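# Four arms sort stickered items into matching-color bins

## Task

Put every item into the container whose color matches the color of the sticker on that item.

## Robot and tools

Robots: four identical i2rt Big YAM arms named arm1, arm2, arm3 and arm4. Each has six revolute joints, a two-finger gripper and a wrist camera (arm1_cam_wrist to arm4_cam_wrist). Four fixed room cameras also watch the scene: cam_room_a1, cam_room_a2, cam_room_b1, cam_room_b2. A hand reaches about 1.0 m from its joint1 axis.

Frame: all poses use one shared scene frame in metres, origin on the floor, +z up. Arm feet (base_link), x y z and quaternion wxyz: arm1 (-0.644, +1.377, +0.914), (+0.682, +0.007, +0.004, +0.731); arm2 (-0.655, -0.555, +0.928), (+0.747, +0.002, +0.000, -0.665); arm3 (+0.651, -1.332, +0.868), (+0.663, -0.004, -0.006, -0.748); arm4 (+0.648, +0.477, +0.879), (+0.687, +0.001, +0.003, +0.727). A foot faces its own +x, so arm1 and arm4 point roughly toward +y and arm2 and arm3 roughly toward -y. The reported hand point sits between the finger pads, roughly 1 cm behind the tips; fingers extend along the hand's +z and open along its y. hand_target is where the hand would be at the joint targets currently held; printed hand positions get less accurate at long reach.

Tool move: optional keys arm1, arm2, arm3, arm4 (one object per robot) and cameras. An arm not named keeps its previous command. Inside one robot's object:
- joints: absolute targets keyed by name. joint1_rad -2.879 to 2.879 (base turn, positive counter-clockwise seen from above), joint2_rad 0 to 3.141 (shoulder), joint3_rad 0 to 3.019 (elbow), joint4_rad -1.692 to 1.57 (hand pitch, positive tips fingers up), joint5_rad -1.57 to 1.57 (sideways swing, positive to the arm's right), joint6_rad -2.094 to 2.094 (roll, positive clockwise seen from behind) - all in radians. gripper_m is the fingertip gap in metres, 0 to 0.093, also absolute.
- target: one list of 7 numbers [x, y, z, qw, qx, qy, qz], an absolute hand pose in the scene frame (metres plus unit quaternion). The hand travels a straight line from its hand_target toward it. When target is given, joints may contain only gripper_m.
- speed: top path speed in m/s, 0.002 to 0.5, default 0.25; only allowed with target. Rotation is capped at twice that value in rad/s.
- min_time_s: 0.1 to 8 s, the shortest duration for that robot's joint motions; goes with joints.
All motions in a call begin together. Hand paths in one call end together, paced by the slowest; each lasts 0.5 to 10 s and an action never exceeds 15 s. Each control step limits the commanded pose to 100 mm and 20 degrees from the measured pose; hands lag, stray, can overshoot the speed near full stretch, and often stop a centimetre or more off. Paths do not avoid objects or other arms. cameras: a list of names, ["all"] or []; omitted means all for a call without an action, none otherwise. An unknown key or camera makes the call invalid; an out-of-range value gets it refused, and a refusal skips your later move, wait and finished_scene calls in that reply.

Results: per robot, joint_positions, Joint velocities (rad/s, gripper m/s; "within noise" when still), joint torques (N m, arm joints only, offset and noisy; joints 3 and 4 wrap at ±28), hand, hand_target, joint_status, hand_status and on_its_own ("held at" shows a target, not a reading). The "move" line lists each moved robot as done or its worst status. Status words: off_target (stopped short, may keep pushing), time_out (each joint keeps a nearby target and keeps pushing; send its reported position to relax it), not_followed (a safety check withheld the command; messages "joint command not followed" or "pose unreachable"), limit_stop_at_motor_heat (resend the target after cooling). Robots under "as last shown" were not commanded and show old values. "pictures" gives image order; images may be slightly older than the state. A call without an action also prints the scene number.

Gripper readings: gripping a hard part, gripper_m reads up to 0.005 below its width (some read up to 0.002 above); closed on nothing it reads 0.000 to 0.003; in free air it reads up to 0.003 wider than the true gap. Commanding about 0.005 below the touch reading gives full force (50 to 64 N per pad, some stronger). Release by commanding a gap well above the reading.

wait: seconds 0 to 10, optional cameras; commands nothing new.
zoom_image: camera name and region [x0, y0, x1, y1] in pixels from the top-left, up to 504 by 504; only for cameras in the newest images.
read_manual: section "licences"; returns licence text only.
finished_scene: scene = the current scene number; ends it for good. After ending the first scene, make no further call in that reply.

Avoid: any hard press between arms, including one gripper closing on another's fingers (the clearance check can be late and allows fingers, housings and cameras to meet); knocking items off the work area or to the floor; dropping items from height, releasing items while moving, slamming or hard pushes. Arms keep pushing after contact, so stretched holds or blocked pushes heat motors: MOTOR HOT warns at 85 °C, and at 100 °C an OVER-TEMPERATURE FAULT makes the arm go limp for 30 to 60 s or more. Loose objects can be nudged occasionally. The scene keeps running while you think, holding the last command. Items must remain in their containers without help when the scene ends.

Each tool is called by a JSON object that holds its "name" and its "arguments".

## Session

{"name": "move", "arguments": {"cameras": ["all"]}}

Scene clock: 0.00 s.
Joint torques (N m): no reading
Motor temperatures (°C): arm1=[20 23 27 23 21 21 21] | arm2=[23 24 26 22 22 20 23] | arm3=[24 23 24 23 24 23 23] | arm4=[22 22 24 22 24 21 24]
Heat: arm1: hottest joint3_rad 27 °C; arm2: hottest joint3_rad 26 °C; arm3: hottest joint1_rad 24 °C; arm4: hottest joint3_rad 24 °C.
Joint velocities: within noise
arm1.joint_positions: joint1_rad=+0.263 joint2_rad=+0.618 joint3_rad=+1.332 joint4_rad=-1.526 joint5_rad=+0.156 joint6_rad=+0.460 gripper_m=+0.09396
arm1.joint_status: not commanded
arm1.hand: x=-0.6788 y=+1.5838 z=+1.3925 quat_wxyz=(-0.203, +0.587, -0.716, -0.320) (m; scene frame)
arm1.hand_target: x=-0.6782 y=+1.5828 z=+1.4055 quat_wxyz=(-0.208, +0.582, -0.712, -0.334) (m; scene frame)
arm1.hand_status: not commanded
arm2.joint_positions: joint1_rad=+0.198 joint2_rad=+0.629 joint3_rad=+1.395 joint4_rad=-1.573 joint5_rad=-0.167 joint6_rad=+0.724 gripper_m=+0.09396
arm2.joint_status: not commanded
arm2.hand: x=-0.5668 y=-0.7391 z=+1.4233 quat_wxyz=(-0.378, -0.757, -0.533, +0.021) (m; scene frame)
arm2.hand_target: x=-0.5674 y=-0.7376 z=+1.4323 quat_wxyz=(-0.388, -0.753, -0.531, +0.025) (m; scene frame)
arm2.hand_status: not commanded
arm3.joint_positions: joint1_rad=-0.202 joint2_rad=+0.637 joint3_rad=+1.395 joint4_rad=-1.253 joint5_rad=-0.141 joint6_rad=+0.009 gripper_m=+0.09396
arm3.joint_status: not commanded
arm3.hand: x=+0.5932 y=-1.5705 z=+1.4269 quat_wxyz=(-0.354, -0.674, -0.524, +0.381) (m; scene frame)
arm3.hand_target: x=+0.5940 y=-1.5678 z=+1.4382 quat_wxyz=(-0.361, -0.668, -0.521, +0.391) (m; scene frame)
arm3.hand_status: not commanded
arm4.joint_positions: joint1_rad=+0.128 joint2_rad=+0.641 joint3_rad=+1.438 joint4_rad=-1.415 joint5_rad=-0.180 joint6_rad=-0.624 gripper_m=+0.09396
arm4.joint_status: not commanded
arm4.hand: x=+0.5789 y=+0.6954 z=+1.4214 quat_wxyz=(-0.341, +0.837, -0.292, -0.314) (m; scene frame)
arm4.hand_target: x=+0.5794 y=+0.6929 z=+1.4323 quat_wxyz=(-0.351, +0.831, -0.289, -0.319) (m; scene frame)
arm4.hand_status: not commanded
pictures: arm1_cam_wrist, arm2_cam_wrist, arm3_cam_wrist, arm4_cam_wrist, cam_room_a1, cam_room_a2, cam_room_b1, cam_room_b2
Images, in order (width x height): arm1_cam_wrist 672x504, arm2_cam_wrist 672x504, arm3_cam_wrist 672x504, arm4_cam_wrist 672x504, cam_room_a1 672x504, cam_room_a2 672x504, cam_room_b1 672x504, cam_room_b2 672x504.

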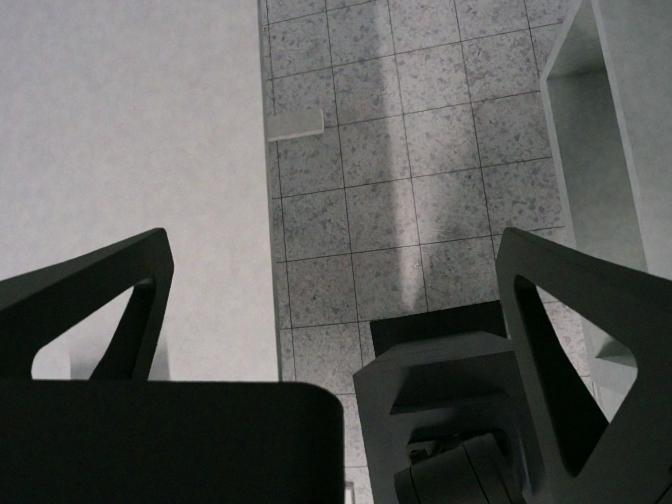

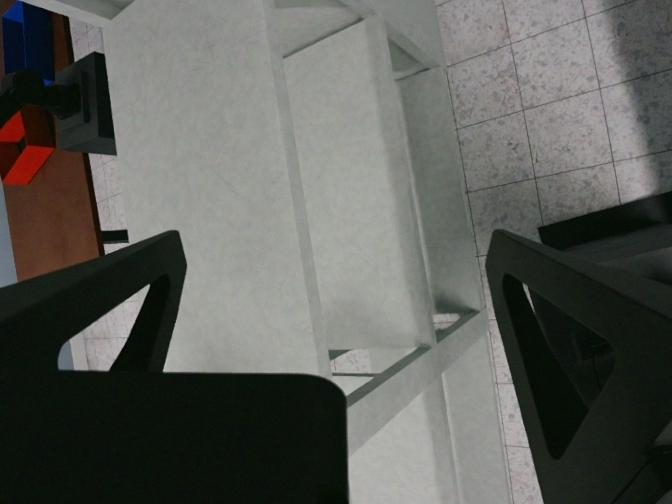

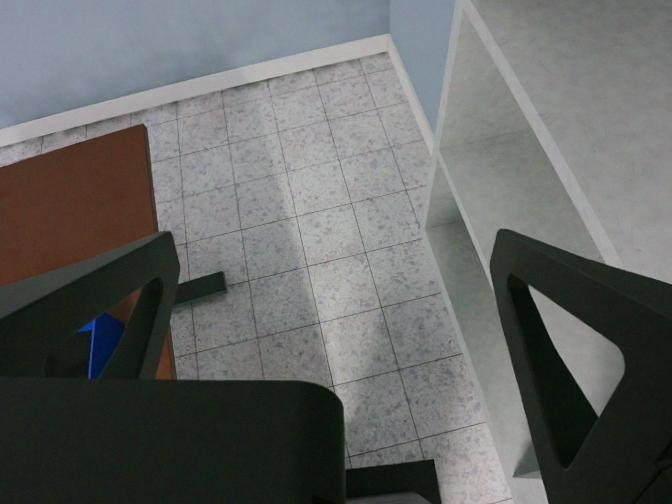

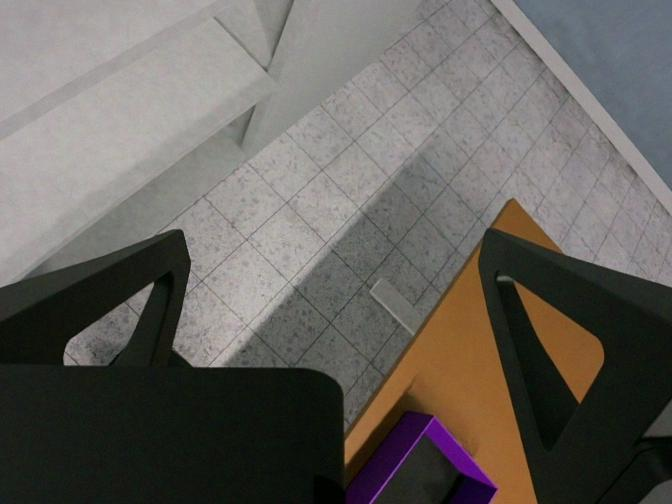

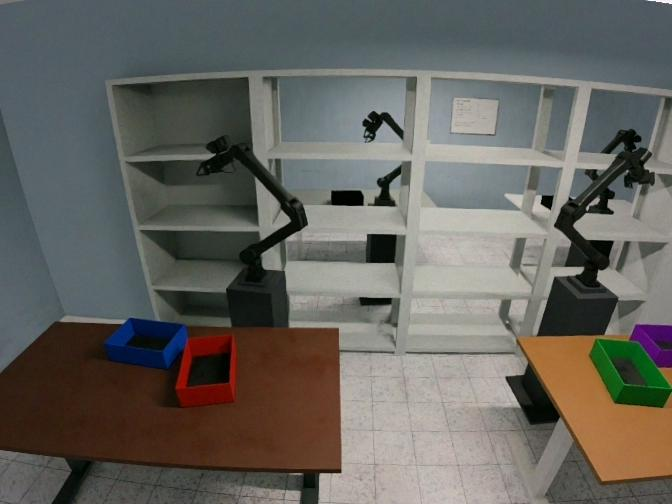

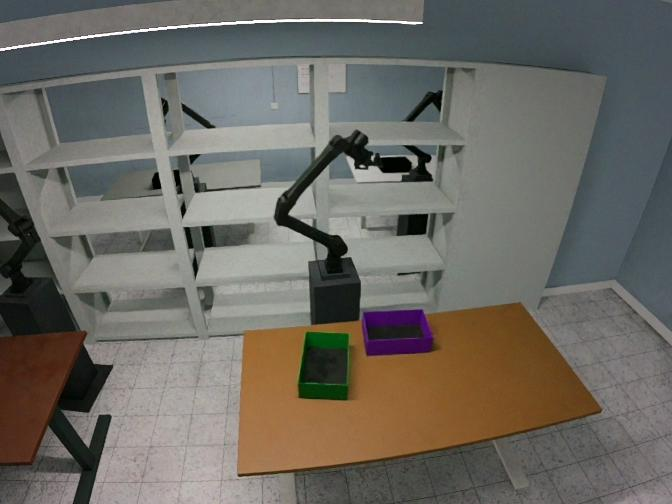

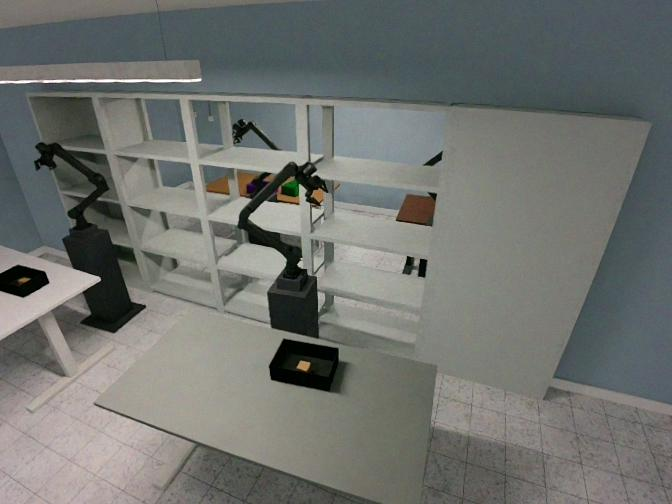

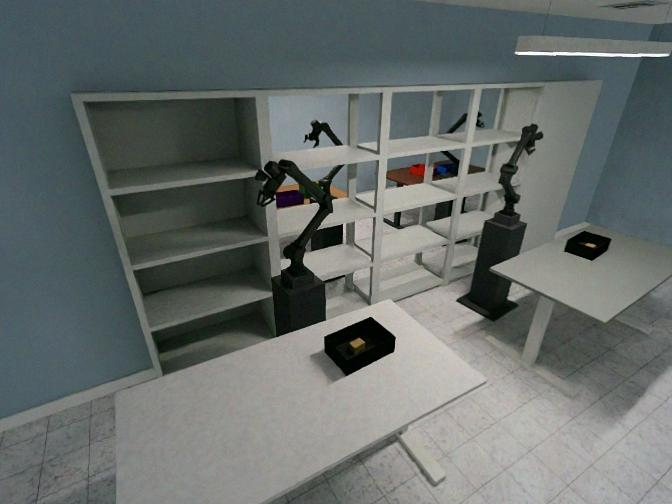

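{"name": "zoom_image", "arguments": {"camera": "cam_room_b1", "region": [250, 330, 360, 400]}}

{"name": "zoom_image", "arguments": {"camera": "cam_room_b1", "region": [0, 250, 80, 310]}}

{"name": "zoom_image", "arguments": {"camera": "cam_room_b2", "region": [310, 310, 410, 380]}}

{"name": "zoom_image", "arguments": {"camera": "cam_room_b2", "region": [550, 220, 630, 270]}}

Scaled by 4.582.

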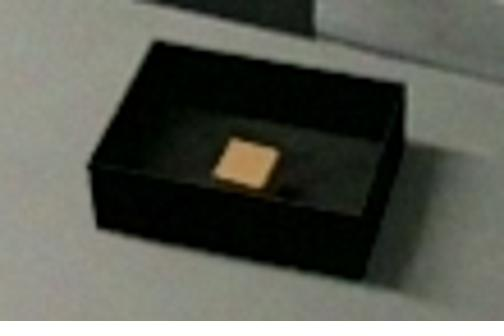

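Scaled by 6.300.

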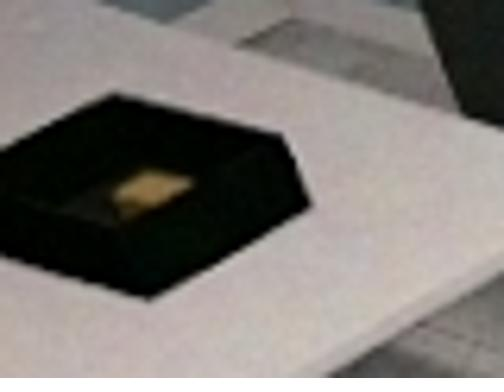

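Scaled by 5.040.

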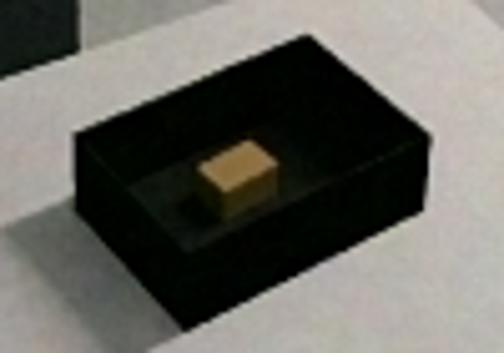

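Scaled by 6.300.

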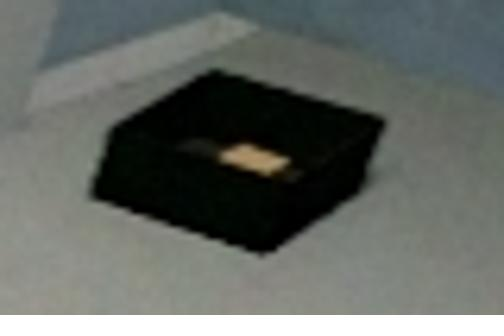

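{"name": "move", "arguments": {"arm1": {"joints": {"joint1_rad": 1.5, "joint2_rad": 1.25, "joint3_rad": 0.98, "joint4_rad": -0.52, "joint5_rad": 0, "joint6_rad": 0, "gripper_m": 0.093}, "min_time_s": 3}, "arm2": {"joints": {"joint1_rad": -1.69, "joint2_rad": 1.25, "joint3_rad": 0.98, "joint4_rad": -0.52, "joint5_rad": 0, "joint6_rad": 0, "gripper_m": 0.093}, "min_time_s": 3}, "arm3": {"joints": {"joint1_rad": 1.69, "joint2_rad": 1.25, "joint3_rad": 0.98, "joint4_rad": -0.52, "joint5_rad": 0, "joint6_rad": 0}, "min_time_s": 3}, "arm4": {"joints": {"joint1_rad": -1.62, "joint2_rad": 1.25, "joint3_rad": 0.98, "joint4_rad": -0.52, "joint5_rad": 0, "joint6_rad": 0}, "min_time_s": 3}, "cameras": ["arm1_cam_wrist", "arm2_cam_wrist", "arm3_cam_wrist", "arm4_cam_wrist"]}}

Scene clock: 26.00 s.
Joint torques (N m): arm1=[-1.79 -6.36 12.01 2.25 0.04 -0.03] | arm2=[1.32 -10.05 10.78 3 0.04 -0.08] | arm3=[1.03 -10.34 9.37 2.1 0.12 -0.12] | arm4=[1.49 -9.82 9.44 1.78 0.12 0.18]
Motor temperatures (°C): arm1=[20 23 31 23 21 21 21] | arm2=[23 24 28 22 22 20 23] | arm3=[24 23 26 23 24 23 23] | arm4=[22 22 29 22 24 21 24]
Heat: arm1: hottest joint3_rad 31 °C; arm2: hottest joint3_rad 28 °C; arm3: hottest joint3_rad 26 °C; arm4: hottest joint3_rad 29 °C.
move: arm1 done; arm2 done; arm3 done; arm4 done
Joint velocities: within noise
arm1.joint_positions: joint1_rad=+1.501 joint2_rad=+1.246 joint3_rad=+0.975 joint4_rad=-0.539 joint5_rad=+0.000 joint6_rad=+0.008 gripper_m=+0.09306
arm1.joint_status: all done
arm1.hand: x=-1.1444 y=+1.3779 z=+1.1511 quat_wxyz=(+0.000, +0.926, -0.004, -0.379) (m; scene frame)
arm1.hand_target: x=-1.1495 y=+1.3781 z=+1.1552 quat_wxyz=(-0.002, +0.922, +0.000, -0.388) (m; scene frame)
arm1.hand_status: not commanded
arm2.joint_positions: joint1_rad=-1.698 joint2_rad=+1.236 joint3_rad=+0.990 joint4_rad=-0.540 joint5_rad=-0.001 joint6_rad=+0.015 gripper_m=+0.09310
arm2.joint_status: all done
arm2.hand: x=-1.1629 y=-0.5505 z=+1.1693 quat_wxyz=(+0.000, -0.924, +0.011, +0.382) (m; scene frame)
arm2.hand_target: x=-1.1651 y=-0.5545 z=+1.1606 quat_wxyz=(+0.002, -0.925, +0.000, +0.380) (m; scene frame)
arm2.hand_status: not commanded
arm3.joint_positions: joint1_rad=+1.690 joint2_rad=+1.246 joint3_rad=+0.982 joint4_rad=-0.537 joint5_rad=-0.002 joint6_rad=+0.007 gripper_m=+0.09397
arm3.joint_status: all done
arm3.hand: x=+1.1576 y=-1.3292 z=+1.1016 quat_wxyz=(-0.376, -0.001, -0.926, +0.004) (m; scene frame)
arm3.hand_target: x=+1.1602 y=-1.3297 z=+1.1011 quat_wxyz=(-0.381, +0.002, -0.925, +0.007) (m; scene frame)
arm3.hand_status: not commanded
arm4.joint_positions: joint1_rad=-1.627 joint2_rad=+1.240 joint3_rad=+0.976 joint4_rad=-0.539 joint5_rad=-0.001 joint6_rad=-0.014 gripper_m=+0.09397
arm4.joint_status: all done
arm4.hand: x=+1.1531 y=+0.4778 z=+1.1095 quat_wxyz=(-0.373, +0.007, -0.928, +0.004) (m; scene frame)
arm4.hand_target: x=+1.1586 y=+0.4813 z=+1.1099 quat_wxyz=(-0.378, +0.004, -0.926, +0.000) (m; scene frame)
arm4.hand_status: not commanded
pictures: arm1_cam_wrist, arm2_cam_wrist, arm3_cam_wrist, arm4_cam_wrist
Images, in order (width x height): arm1_cam_wrist 672x504, arm2_cam_wrist 672x504, arm3_cam_wrist 672x504, arm4_cam_wrist 672x504.

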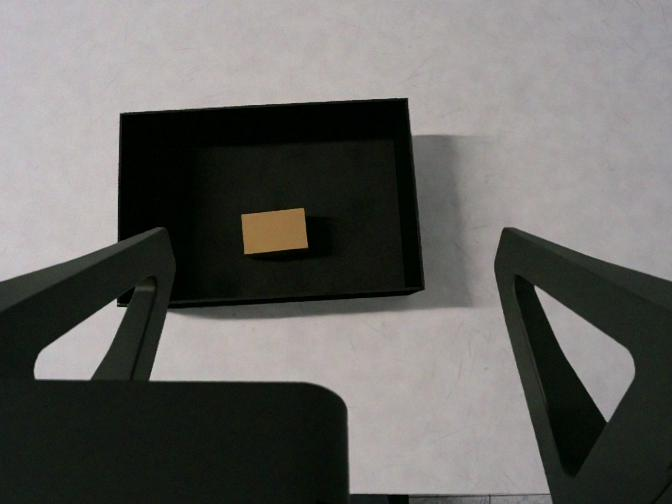

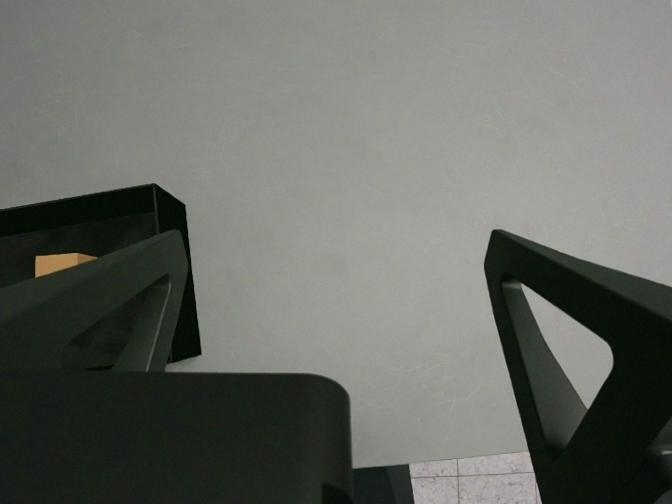

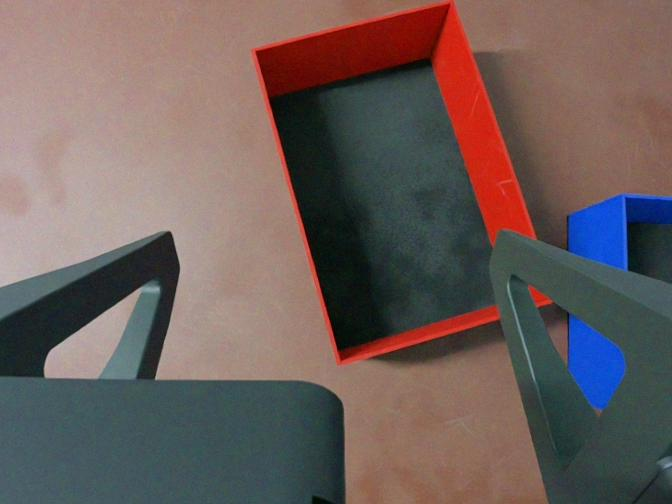

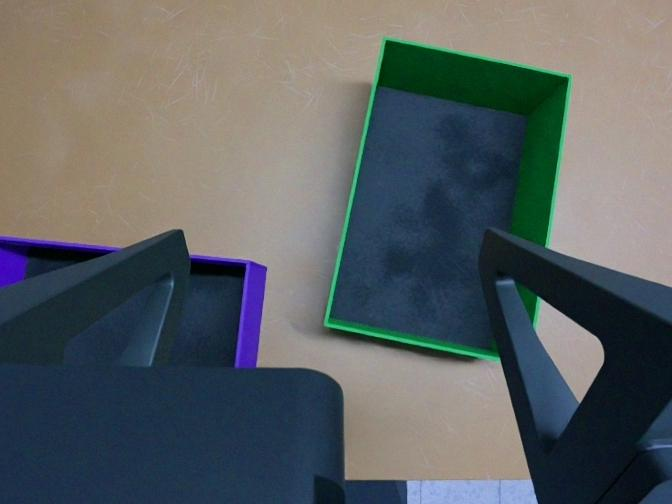

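{"name": "zoom_image", "arguments": {"camera": "arm1_cam_wrist", "region": [190, 170, 360, 297]}}

{"name": "zoom_image", "arguments": {"camera": "arm2_cam_wrist", "region": [0, 160, 220, 325]}}

Scaled by 2.965.

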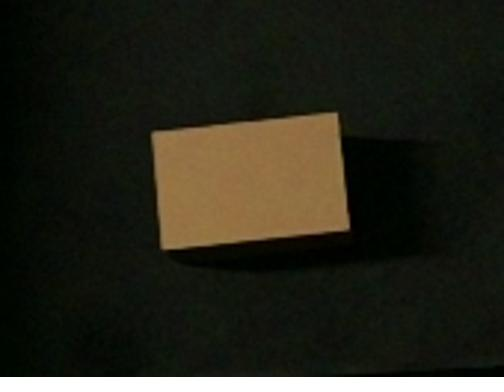

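Scaled by 2.291.

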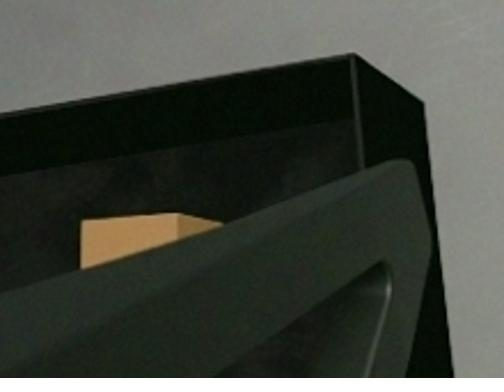

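{"name": "move", "arguments": {"arm1": {"joints": {"joint1_rad": 1.94, "joint2_rad": 0.836, "joint3_rad": 0.665, "joint4_rad": -0.588}, "min_time_s": 1.2}, "arm2": {"joints": {"joint1_rad": -1.157}, "min_time_s": 1.2}, "cameras": ["arm1_cam_wrist", "arm2_cam_wrist"]}}

Scene clock: 88.67 s.
Joint torques (N m): arm1=[-1.32 -1.38 12.08 1.1 0.07 0] | arm2=[0.26 -9.99 10.8 2.99 0.03 -0.08] | arm3=[1.14 -10.4 9.37 2.15 0.12 -0.12] | arm4=[1.2 -9.88 9.35 1.78 0.16 0.18]
Motor temperatures (°C): arm1=[20 24 35 23 21 21 21] | arm2=[23 25 32 22 22 20 23] | arm3=[24 24 30 23 24 23 23] | arm4=[22 22 33 22 24 21 24]
Heat: arm1: hottest joint3_rad 35 °C; arm2: hottest joint3_rad 32 °C; arm3: hottest joint3_rad 30 °C; arm4: hottest joint3_rad 33 °C.
move: arm1 done; arm2 done
Joint velocities: within noise
arm1.joint_positions: joint1_rad=+1.934 joint2_rad=+0.841 joint3_rad=+0.663 joint4_rad=-0.580 joint5_rad=+0.000 joint6_rad=+0.007 gripper_m=+0.09306
arm1.joint_status: all done
arm1.hand: x=-0.9818 y=+1.2196 z=+1.1387 quat_wxyz=(+0.084, +0.895, +0.195, -0.392) (m; scene frame)
arm1.hand_target: x=-0.9799 y=+1.2183 z=+1.1403 quat_wxyz=(+0.083, +0.894, +0.201, -0.392) (m; scene frame)
arm1.hand_status: not commanded
arm2.joint_positions: joint1_rad=-1.151 joint2_rad=+1.236 joint3_rad=+0.990 joint4_rad=-0.540 joint5_rad=-0.001 joint6_rad=+0.014 gripper_m=+0.09310
arm2.joint_status: all done
arm2.hand: x=-1.0917 y=-0.8153 z=+1.1685 quat_wxyz=(-0.103, -0.893, -0.240, +0.367) (m; scene frame)
arm2.hand_target: x=-1.0953 y=-0.8136 z=+1.1599 quat_wxyz=(-0.099, -0.893, -0.243, +0.366) (m; scene frame)
arm2.hand_status: not commanded
arm3, arm4: as last shown
pictures: arm1_cam_wrist, arm2_cam_wrist
Images, in order (width x height): arm1_cam_wrist 672x504, arm2_cam_wrist 672x504.

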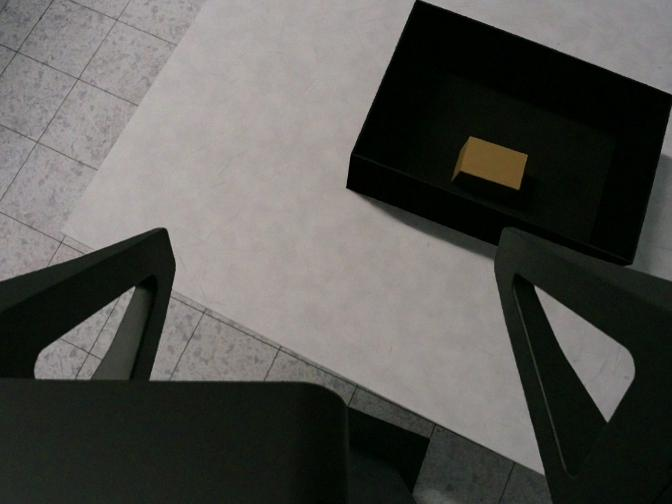

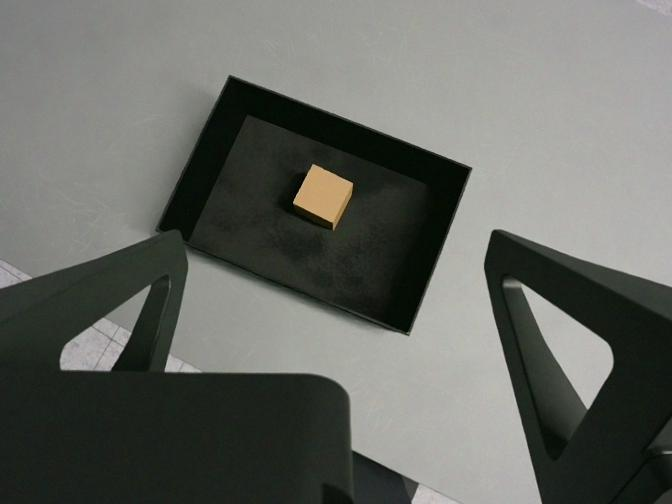

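{"name": "zoom_image", "arguments": {"camera": "arm1_cam_wrist", "region": [420, 110, 560, 215]}}

{"name": "zoom_image", "arguments": {"camera": "arm2_cam_wrist", "region": [260, 140, 390, 240]}}

Scaled by 3.600.

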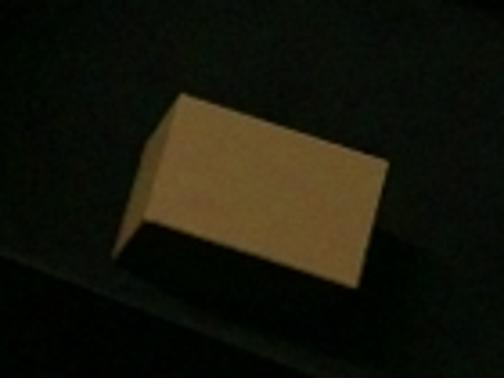

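Scaled by 3.877.

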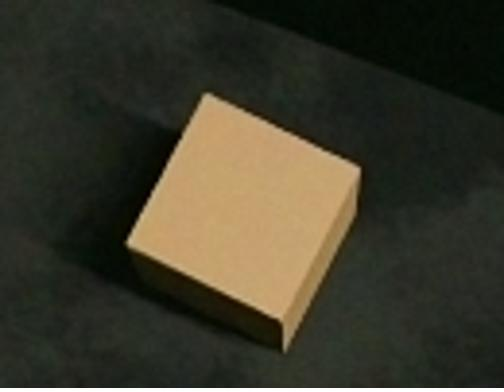

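{"name": "move", "arguments": {"arm1": {"target": [-1.1305, 1.3188, 0.889, -0.0135, -0.9645, -0.0505, 0.2585], "speed": 0.2}, "arm2": {"target": [-1.1076, -0.8869, 0.894, -0.0104, -0.9651, -0.0388, 0.2586], "speed": 0.2}, "cameras": ["arm1_cam_wrist", "arm2_cam_wrist"]}}

Scene clock: 151.57 s.
Joint torques (N m): arm1=[-2.26 -8.82 10.37 1.83 0.05 0.11] | arm2=[1.26 -15.62 11.34 2.13 0.47 0.21] | arm3=[1.14 -10.34 9.39 2.11 0.13 -0.12] | arm4=[1.32 -9.93 9.46 1.78 0.11 0.19]
Motor temperatures (°C): arm1=[20 23 34 23 21 21 21] | arm2=[23 25 32 23 22 20 23] | arm3=[24 24 31 23 24 23 23] | arm4=[22 22 35 22 24 21 24]
Heat: arm1: hottest joint3_rad 34 °C; arm2: hottest joint3_rad 32 °C; arm3: hottest joint3_rad 31 °C; arm4: hottest joint3_rad 35 °C.
move: arm1 off_target; arm2 off_target
Joint velocities: within noise
arm1.joint_positions: joint1_rad=+1.631 joint2_rad=+1.717 joint3_rad=+0.733 joint4_rad=-0.131 joint5_rad=+0.003 joint6_rad=+0.010 gripper_m=+0.09306
arm1.joint_status: not commanded
arm1.hand: x=-1.1056 y=+1.3184 z=+0.8756 quat_wxyz=(+0.012, +0.971, +0.058, -0.233) (m; scene frame)
arm1.hand_target: x=-1.1295 y=+1.3190 z=+0.8899 quat_wxyz=(+0.014, +0.965, +0.050, -0.259) (m; scene frame)
arm1.hand_status: off_target (0.028 m and 3.1 deg from the pose sent, 0.307 m and 25.3 deg at the start)
arm2.joint_positions: joint1_rad=-0.968 joint2_rad=+1.861 joint3_rad=+0.996 joint4_rad=-0.310 joint5_rad=+0.301 joint6_rad=+0.564 gripper_m=+0.09310
arm2.joint_status: not commanded
arm2.hand: x=-1.0917 y=-0.8690 z=+0.8875 quat_wxyz=(+0.003, -0.969, -0.047, +0.242) (m; scene frame)
arm2.hand_target: x=-1.1066 y=-0.8863 z=+0.8947 quat_wxyz=(-0.011, -0.965, -0.039, +0.258) (m; scene frame)
arm2.hand_status: off_target (0.025 m and 2.6 deg from the pose sent, 0.284 m and 29.5 deg at the start)
arm3, arm4: as last shown
pictures: arm1_cam_wrist, arm2_cam_wrist
Images, in order (width x height): arm1_cam_wrist 672x504, arm2_cam_wrist 672x504.

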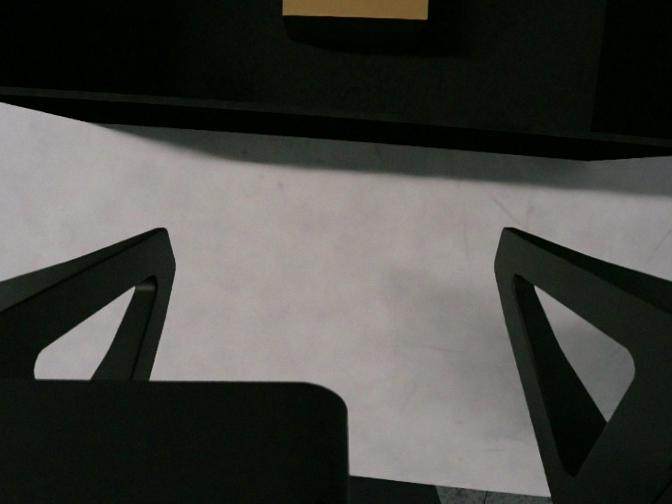

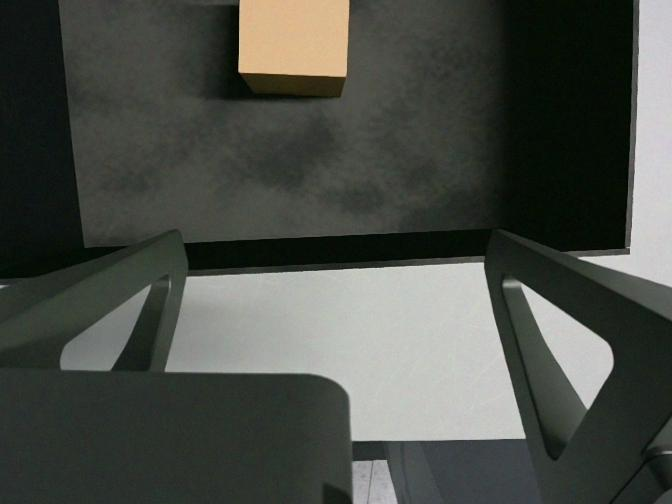

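{"name": "move", "arguments": {"arm1": {"target": [-1.206, 1.3175, 0.825, -0.0120, -0.9604, -0.0419, 0.2754], "speed": 0.12}, "arm2": {"target": [-1.165, -0.916, 0.823, -0.0078, -0.9621, -0.0277, 0.2713], "speed": 0.12}, "cameras": ["arm1_cam_wrist", "arm2_cam_wrist"]}}

Scene clock: 178.20 s.
Joint torques (N m): arm1=[-2.78 -11.75 9.36 1.78 0.12 0.11] | arm2=[0.03 -17.79 10.76 2.22 0.47 0.14] | arm3=[1.14 -10.4 9.4 2.11 0.12 -0.11] | arm4=[1.67 -10.11 9.32 1.81 0.14 0.19]
Motor temperatures (°C): arm1=[20 24 35 23 21 21 21] | arm2=[23 25 33 22 22 20 23] | arm3=[24 24 31 23 24 23 23] | arm4=[22 22 36 22 24 21 24]
Heat: arm1: hottest joint3_rad 35 °C; arm2: hottest joint3_rad 33 °C; arm3: hottest joint3_rad 31 °C; arm4: hottest joint3_rad 36 °C.
move: arm1 off_target; arm2 off_target
Joint velocities: within noise
arm1.joint_positions: joint1_rad=+1.623 joint2_rad=+1.995 joint3_rad=+0.925 joint4_rad=-0.001 joint5_rad=+0.006 joint6_rad=+0.013 gripper_m=+0.09306
arm1.joint_status: not commanded
arm1.hand: x=-1.1833 y=+1.3137 z=+0.8169 quat_wxyz=(+0.012, +0.966, +0.052, -0.254) (m; scene frame)
arm1.hand_target: x=-1.2050 y=+1.3177 z=+0.8256 quat_wxyz=(+0.012, +0.960, +0.042, -0.275) (m; scene frame)
arm1.hand_status: off_target (0.024 m and 2.7 deg from the pose sent, 0.113 m and 5.3 deg at the start)
arm2.joint_positions: joint1_rad=-0.975 joint2_rad=+2.107 joint3_rad=+1.182 joint4_rad=-0.216 joint5_rad=+0.316 joint6_rad=+0.565 gripper_m=+0.09310
arm2.joint_status: not commanded
arm2.hand: x=-1.1470 y=-0.9083 z=+0.8246 quat_wxyz=(-0.001, -0.965, -0.038, +0.260) (m; scene frame)
arm2.hand_target: x=-1.1643 y=-0.9153 z=+0.8234 quat_wxyz=(-0.008, -0.962, -0.028, +0.271) (m; scene frame)
arm2.hand_status: off_target (0.020 m and 2.0 deg from the pose sent, 0.108 m and 4.2 deg at the start)
arm3, arm4: as last shown
pictures: arm1_cam_wrist, arm2_cam_wrist
Images, in order (width x height): arm1_cam_wrist 672x504, arm2_cam_wrist 672x504.

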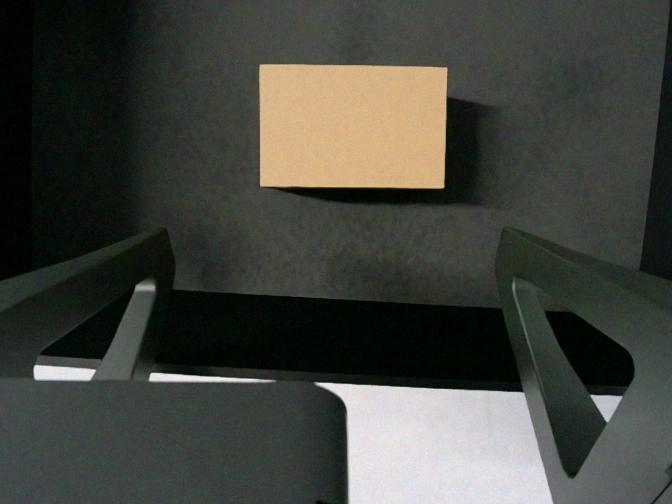

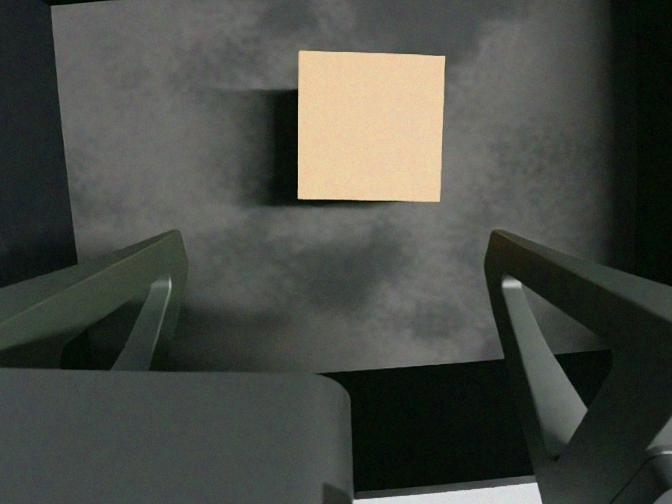

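{"name": "move", "arguments": {"arm1": {"target": [-1.246, 1.320, 0.752, -0.0120, -0.9604, -0.0419, 0.2754], "speed": 0.08}, "arm2": {"target": [-1.2075, -0.896, 0.754, -0.0047, -0.9624, -0.0168, 0.2714], "speed": 0.08}, "cameras": ["arm1_cam_wrist", "arm2_cam_wrist"]}}

Scene clock: 194.93 s.
Joint torques (N m): arm1=[-2.9 -14.04 8.2 1.69 0.11 -0.05] | arm2=[0.21 -19.02 10.02 2.28 0.11 -0.08] | arm3=[1.26 -10.29 9.4 2.1 0.13 -0.12] | arm4=[1.32 -10.23 9.52 1.8 0.13 0.13]
Motor temperatures (°C): arm1=[20 24 34 23 21 21 21] | arm2=[23 26 32 22 22 20 23] | arm3=[24 24 31 23 24 23 23] | arm4=[22 22 36 22 24 21 24]
Heat: arm1: hottest joint3_rad 34 °C; arm2: hottest joint3_rad 32 °C; arm3: hottest joint3_rad 31 °C; arm4: hottest joint3_rad 36 °C.
move: arm1 off_target; arm2 off_target
Joint velocities: within noise
arm1.joint_positions: joint1_rad=+1.609 joint2_rad=+2.225 joint3_rad=+1.079 joint4_rad=+0.084 joint5_rad=+0.001 joint6_rad=+0.017 gripper_m=+0.09306
arm1.joint_status: not commanded
arm1.hand: x=-1.2275 y=+1.3158 z=+0.7481 quat_wxyz=(+0.014, +0.965, +0.044, -0.259) (m; scene frame)
arm1.hand_target: x=-1.2453 y=+1.3202 z=+0.7525 quat_wxyz=(+0.012, +0.960, +0.042, -0.275) (m; scene frame)
arm1.hand_status: off_target (0.019 m and 2.0 deg from the pose sent, 0.090 m and 2.7 deg at the start)
arm2.joint_positions: joint1_rad=-1.048 joint2_rad=+2.285 joint3_rad=+1.284 joint4_rad=-0.123 joint5_rad=+0.301 joint6_rad=+0.541 gripper_m=+0.09310
arm2.joint_status: not commanded
arm2.hand: x=-1.1922 y=-0.8896 z=+0.7597 quat_wxyz=(+0.001, -0.965, -0.015, +0.262) (m; scene frame)
arm2.hand_target: x=-1.2067 y=-0.8955 z=+0.7544 quat_wxyz=(-0.005, -0.962, -0.017, +0.271) (m; scene frame)
arm2.hand_status: off_target (0.018 m and 1.3 deg from the pose sent, 0.094 m and 2.9 deg at the start)
arm3, arm4: as last shown
pictures: arm1_cam_wrist, arm2_cam_wrist
Images, in order (width x height): arm1_cam_wrist 672x504, arm2_cam_wrist 672x504.

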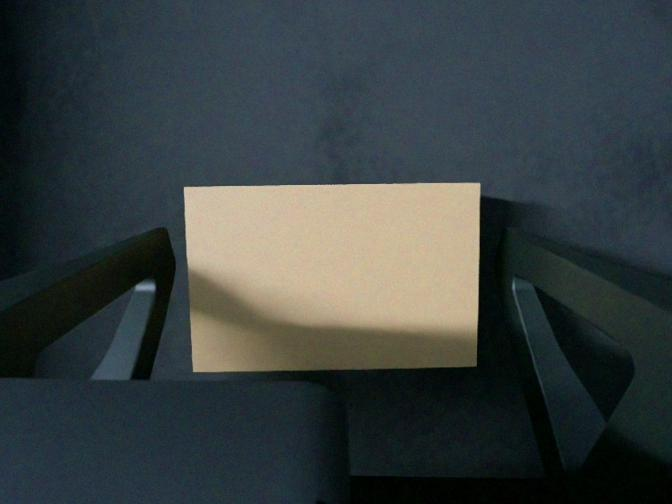

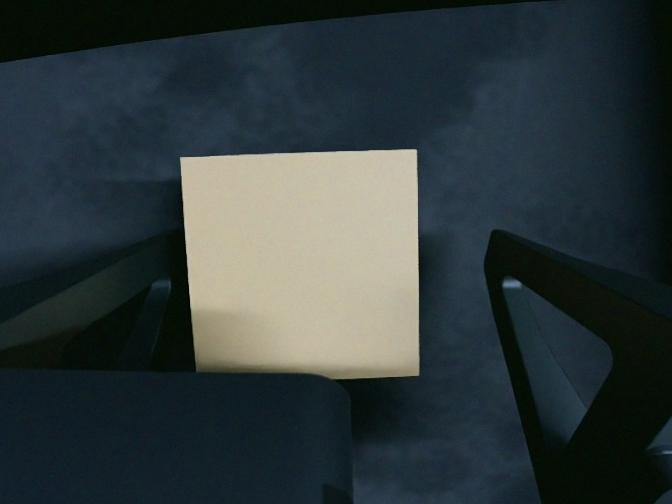

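{"name": "move", "arguments": {"arm1": {"target": [-1.244, 1.320, 0.742, -0.0120, -0.9604, -0.0419, 0.2754], "speed": 0.06}, "arm2": {"target": [-1.206, -0.9035, 0.741, -0.0047, -0.9624, -0.0168, 0.2714], "speed": 0.06}, "cameras": ["arm1_cam_wrist", "arm2_cam_wrist"]}}

Scene clock: 205.13 s.
Joint torques (N m): arm1=[-2.49 -13.27 8.06 1.72 0.06 -0.03] | arm2=[1.32 -19.08 9.92 2.26 0.34 0.05] | arm3=[1.2 -10.46 9.42 2.1 0.13 -0.12] | arm4=[1.03 -9.82 9.48 1.76 0.14 0.16]
Motor temperatures (°C): arm1=[20 24 33 23 21 21 21] | arm2=[23 26 32 22 22 20 23] | arm3=[24 24 31 23 24 23 23] | arm4=[22 22 36 22 24 21 24]
Heat: arm1: hottest joint3_rad 33 °C; arm2: hottest joint3_rad 32 °C; arm3: hottest joint3_rad 31 °C; arm4: hottest joint3_rad 36 °C.
move: arm1 off_target; arm2 off_target
Joint velocities: within noise
arm1.joint_positions: joint1_rad=+1.609 joint2_rad=+2.240 joint3_rad=+1.081 joint4_rad=+0.105 joint5_rad=+0.001 joint6_rad=+0.017 gripper_m=+0.09306
arm1.joint_status: not commanded
arm1.hand: x=-1.2287 y=+1.3157 z=+0.7427 quat_wxyz=(+0.014, +0.964, +0.044, -0.263) (m; scene frame)
arm1.hand_target: x=-1.2436 y=+1.3202 z=+0.7426 quat_wxyz=(+0.012, +0.960, +0.042, -0.276) (m; scene frame)
arm1.hand_status: off_target (0.016 m and 1.5 deg from the pose sent, 0.018 m and 2.0 deg at the start)
arm2.joint_positions: joint1_rad=-1.048 joint2_rad=+2.316 joint3_rad=+1.305 joint4_rad=-0.114 joint5_rad=+0.301 joint6_rad=+0.541 gripper_m=+0.09310
arm2.joint_status: not commanded
arm2.hand: x=-1.1953 y=-0.8918 z=+0.7484 quat_wxyz=(+0.002, -0.965, -0.015, +0.262) (m; scene frame)
arm2.hand_target: x=-1.2052 y=-0.9031 z=+0.7415 quat_wxyz=(-0.005, -0.962, -0.017, +0.271) (m; scene frame)
arm2.hand_status: off_target (0.017 m and 1.3 deg from the pose sent, 0.027 m and 1.3 deg at the start)
arm3, arm4: as last shown
pictures: arm1_cam_wrist, arm2_cam_wrist
Images, in order (width x height): arm1_cam_wrist 672x504, arm2_cam_wrist 672x504.

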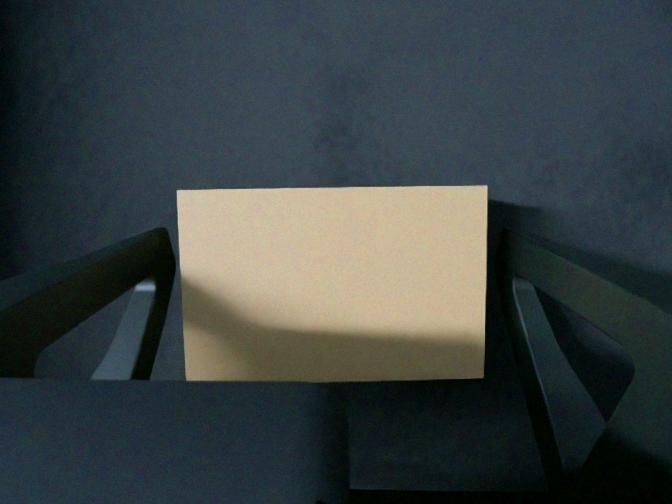

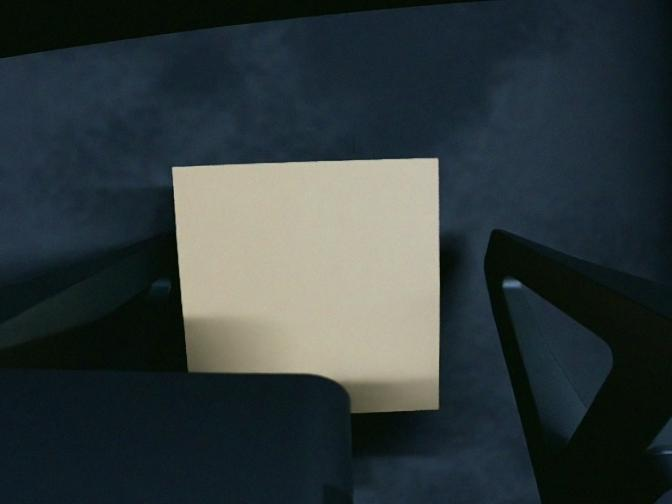

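{"name": "move", "arguments": {"arm1": {"joints": {"gripper_m": 0.063}}, "arm2": {"joints": {"gripper_m": 0.046}}, "cameras": ["arm1_cam_wrist", "arm2_cam_wrist"]}}

Scene clock: 208.17 s.
Joint torques (N m): arm1=[-1.96 -13.27 8.06 1.85 0.08 -0.04] | arm2=[1.26 -19.14 9.89 2.24 0.32 0.04] | arm3=[1.14 -10.34 9.46 2.18 0.12 -0.11] | arm4=[1.14 -9.52 9.42 1.84 0.13 0.18]
Motor temperatures (°C): arm1=[20 24 33 23 21 21 21] | arm2=[23 26 32 22 22 20 23] | arm3=[24 24 31 23 24 23 23] | arm4=[22 22 36 22 24 21 24]
Heat: arm1: hottest joint3_rad 33 °C; arm2: hottest joint3_rad 32 °C; arm3: hottest joint3_rad 31 °C; arm4: hottest joint3_rad 36 °C.
move: arm1 off_target; arm2 off_target
Joint velocities: within noise
arm1.joint_positions: joint1_rad=+1.609 joint2_rad=+2.240 joint3_rad=+1.081 joint4_rad=+0.105 joint5_rad=+0.001 joint6_rad=+0.017 gripper_m=+0.06907
arm1.joint_status: gripper_m off_target (ended at +0.06910, target +0.06300)
arm1.hand: x=-1.2287 y=+1.3157 z=+0.7427 quat_wxyz=(+0.014, +0.964, +0.044, -0.263) (m; scene frame)
arm1.hand_target: x=-1.2436 y=+1.3202 z=+0.7426 quat_wxyz=(+0.012, +0.960, +0.042, -0.276) (m; scene frame)
arm1.hand_status: not commanded
arm2.joint_positions: joint1_rad=-1.048 joint2_rad=+2.316 joint3_rad=+1.305 joint4_rad=-0.113 joint5_rad=+0.302 joint6_rad=+0.541 gripper_m=+0.05302
arm2.joint_status: gripper_m off_target (ended at +0.05305, target +0.04600)
arm2.hand: x=-1.1956 y=-0.8920 z=+0.7486 quat_wxyz=(+0.001, -0.965, -0.015, +0.263) (m; scene frame)
arm2.hand_target: x=-1.2052 y=-0.9032 z=+0.7415 quat_wxyz=(-0.005, -0.962, -0.017, +0.271) (m; scene frame)
arm2.hand_status: not commanded
arm3, arm4: as last shown
pictures: arm1_cam_wrist, arm2_cam_wrist
Images, in order (width x height): arm1_cam_wrist 672x504, arm2_cam_wrist 672x504.

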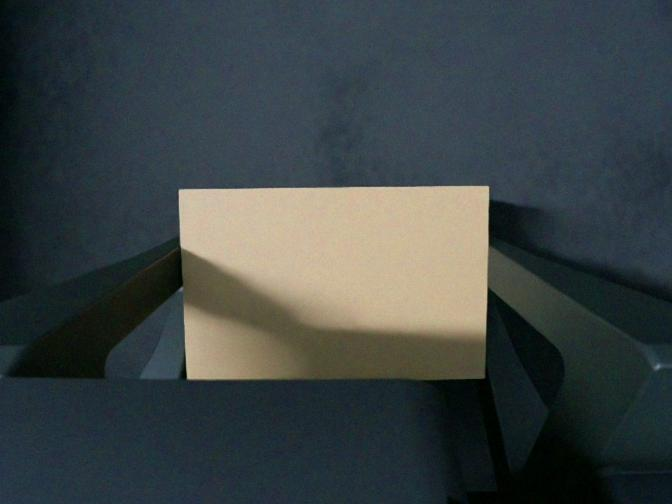

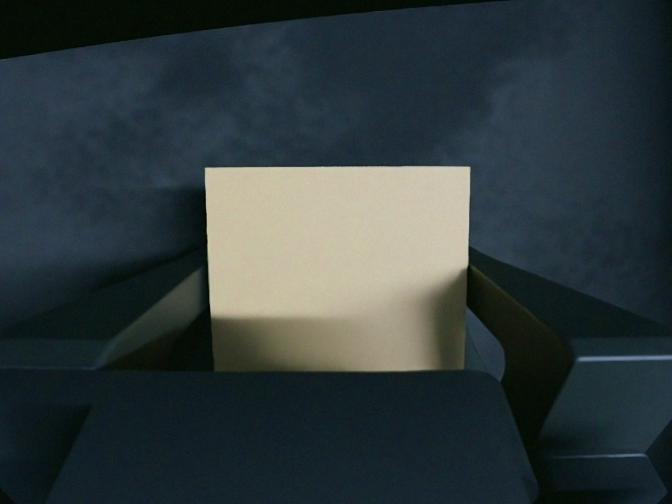

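{"name": "move", "arguments": {"arm1": {"target": [-1.235, 1.3195, 0.96, -0.0120, -0.9604, -0.0419, 0.2754], "speed": 0.2}, "arm2": {"target": [-1.195, -0.900, 0.96, -0.0047, -0.9624, -0.0168, 0.2714], "speed": 0.2}, "cameras": ["arm1_cam_wrist", "arm2_cam_wrist"]}}

{"name": "move", "arguments": {"arm1": {"joints": {"joint2_rad": 1.25, "joint3_rad": 0.97, "joint4_rad": 0.85, "joint5_rad": 0, "joint6_rad": 0}, "min_time_s": 2}, "arm2": {"joints": {"joint2_rad": 1.25, "joint3_rad": 0.97, "joint4_rad": 0.85, "joint5_rad": 0, "joint6_rad": 0}, "min_time_s": 2}, "cameras": ["cam_room_b1", "cam_room_b2"]}}

Scene clock: 222.90 s.
Joint torques (N m): arm1=[-2.32 -13.33 12.4 0.98 0.09 -0.01] | arm2=[1.61 -20.6 10.7 1.13 0.44 0.09] | arm3=[1.14 -10.4 9.37 2.1 0.12 -0.11] | arm4=[1.32 -9.47 9.46 1.85 0.16 0.12]
Motor temperatures (°C): arm1=[20 24 33 23 21 21 22] | arm2=[23 26 31 22 22 20 23] | arm3=[24 24 31 23 24 23 23] | arm4=[22 22 36 22 24 21 24]
Heat: arm1: hottest joint3_rad 33 °C; arm2: hottest joint3_rad 31 °C; arm3: hottest joint3_rad 31 °C; arm4: hottest joint3_rad 36 °C.
move: arm1 off_target; arm2 done
Joint velocities: within noise
arm1.joint_positions: joint1_rad=+1.609 joint2_rad=+1.789 joint3_rad=+1.070 joint4_rad=-0.348 joint5_rad=+0.002 joint6_rad=+0.017 gripper_m=+0.06907
arm1.joint_status: not commanded
arm1.hand: x=-1.2175 y=+1.3161 z=+0.9396 quat_wxyz=(+0.013, +0.966, +0.044, -0.256) (m; scene frame)
arm1.hand_target: x=-1.2342 y=+1.3197 z=+0.9603 quat_wxyz=(+0.012, +0.960, +0.042, -0.275) (m; scene frame)
arm1.hand_status: off_target (0.027 m and 2.3 deg from the pose sent, 0.218 m and 1.6 deg at the start)
arm2.joint_positions: joint1_rad=-1.047 joint2_rad=+1.922 joint3_rad=+1.305 joint4_rad=-0.493 joint5_rad=+0.302 joint6_rad=+0.541 gripper_m=+0.05302
arm2.joint_status: not commanded
arm2.hand: x=-1.1948 y=-0.8927 z=+0.9527 quat_wxyz=(-0.003, -0.963, -0.014, +0.268) (m; scene frame)
arm2.hand_target: x=-1.1950 y=-0.8999 z=+0.9601 quat_wxyz=(-0.005, -0.962, -0.017, +0.271) (m; scene frame)
arm2.hand_status: done (0.010 m and 0.5 deg from the pose sent, 0.212 m and 1.3 deg at the start)
arm3, arm4: as last shown
pictures: arm1_cam_wrist, arm2_cam_wrist
Images, in order (width x height): arm1_cam_wrist 672x504, arm2_cam_wrist 672x504.

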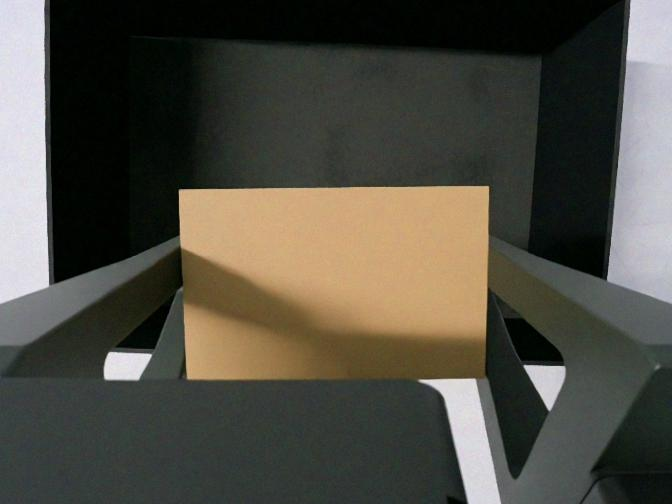

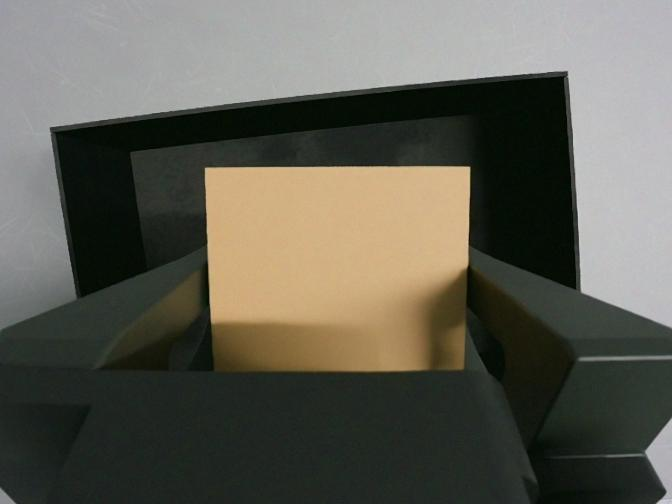

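Scene clock: 225.50 s.
Joint torques (N m): arm1=[-2.78 -6.95 11.66 2.02 -0.05 -0.03] | arm2=[1.49 -11.22 10.55 2.8 -0.19 -0.07] | arm3=[1.2 -10.29 9.39 2.1 0.12 -0.12] | arm4=[1.49 -10.11 9.39 1.76 0.14 0.17]
Motor temperatures (°C): arm1=[20 25 33 23 21 21 22] | arm2=[23 26 31 22 22 20 23] | arm3=[24 24 31 23 24 23 23] | arm4=[22 22 36 22 24 21 24]
Heat: arm1: hottest joint3_rad 33 °C; arm2: hottest joint3_rad 31 °C; arm3: hottest joint3_rad 31 °C; arm4: hottest joint3_rad 36 °C.
move: arm1 done; arm2 done
Joint velocities: within noise
arm1.joint_positions: joint1_rad=+1.609 joint2_rad=+1.254 joint3_rad=+0.967 joint4_rad=+0.834 joint5_rad=+0.002 joint6_rad=+0.008 gripper_m=+0.06907
arm1.joint_status: all done
arm1.hand: x=-1.1791 y=+1.3181 z=+1.4543 quat_wxyz=(+0.049, +0.483, +0.025, -0.874) (m; scene frame)
arm1.hand_target: x=-1.1756 y=+1.3229 z=+1.4618 quat_wxyz=(+0.042, +0.472, +0.025, -0.880) (m; scene frame)
arm1.hand_status: not commanded
arm2.joint_positions: joint1_rad=-1.046 joint2_rad=+1.249 joint3_rad=+0.980 joint4_rad=+0.832 joint5_rad=+0.004 joint6_rad=+0.015 gripper_m=+0.05300
arm2.joint_status: all done
arm2.hand: x=-1.0932 y=-0.8823 z=+1.4682 quat_wxyz=(-0.281, -0.461, -0.148, +0.828) (m; scene frame)
arm2.hand_target: x=-1.0885 y=-0.8857 z=+1.4656 quat_wxyz=(-0.280, -0.456, -0.154, +0.831) (m; scene frame)
arm2.hand_status: not commanded
arm3.joint_positions: joint1_rad=+1.690 joint2_rad=+1.246 joint3_rad=+0.982 joint4_rad=-0.537 joint5_rad=-0.002 joint6_rad=+0.007 gripper_m=+0.09397
arm3.joint_status: not commanded
arm3.hand: x=+1.1576 y=-1.3292 z=+1.1016 quat_wxyz=(-0.376, -0.001, -0.926, +0.004) (m; scene frame)
arm3.hand_target: x=+1.1602 y=-1.3297 z=+1.1011 quat_wxyz=(-0.381, +0.002, -0.925, +0.007) (m; scene frame)
arm3.hand_status: not commanded
arm4.joint_positions: joint1_rad=-1.627 joint2_rad=+1.240 joint3_rad=+0.976 joint4_rad=-0.539 joint5_rad=-0.001 joint6_rad=-0.014 gripper_m=+0.09397
arm4.joint_status: not commanded
arm4.hand: x=+1.1531 y=+0.4778 z=+1.1095 quat_wxyz=(-0.373, +0.007, -0.928, +0.004) (m; scene frame)
arm4.hand_target: x=+1.1586 y=+0.4813 z=+1.1099 quat_wxyz=(-0.378, +0.004, -0.926, +0.000) (m; scene frame)
arm4.hand_status: not commanded
pictures: cam_room_b1, cam_room_b2
Images, in order (width x height): cam_room_b1 672x504, cam_room_b2 672x504.

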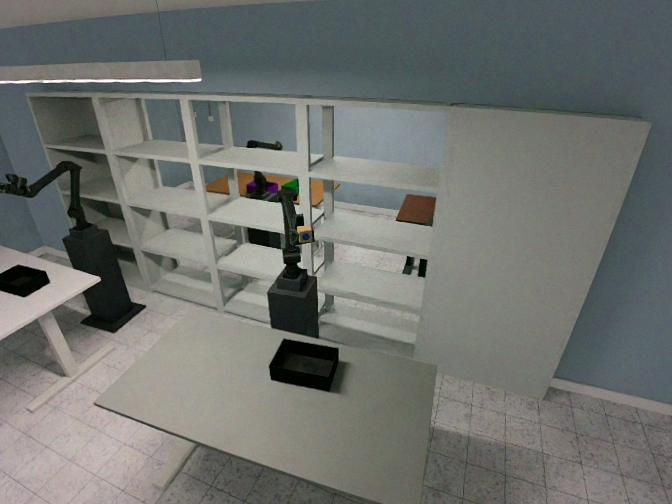

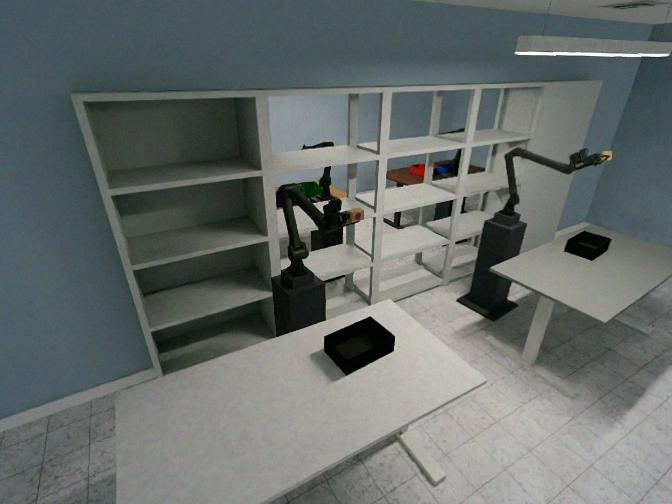

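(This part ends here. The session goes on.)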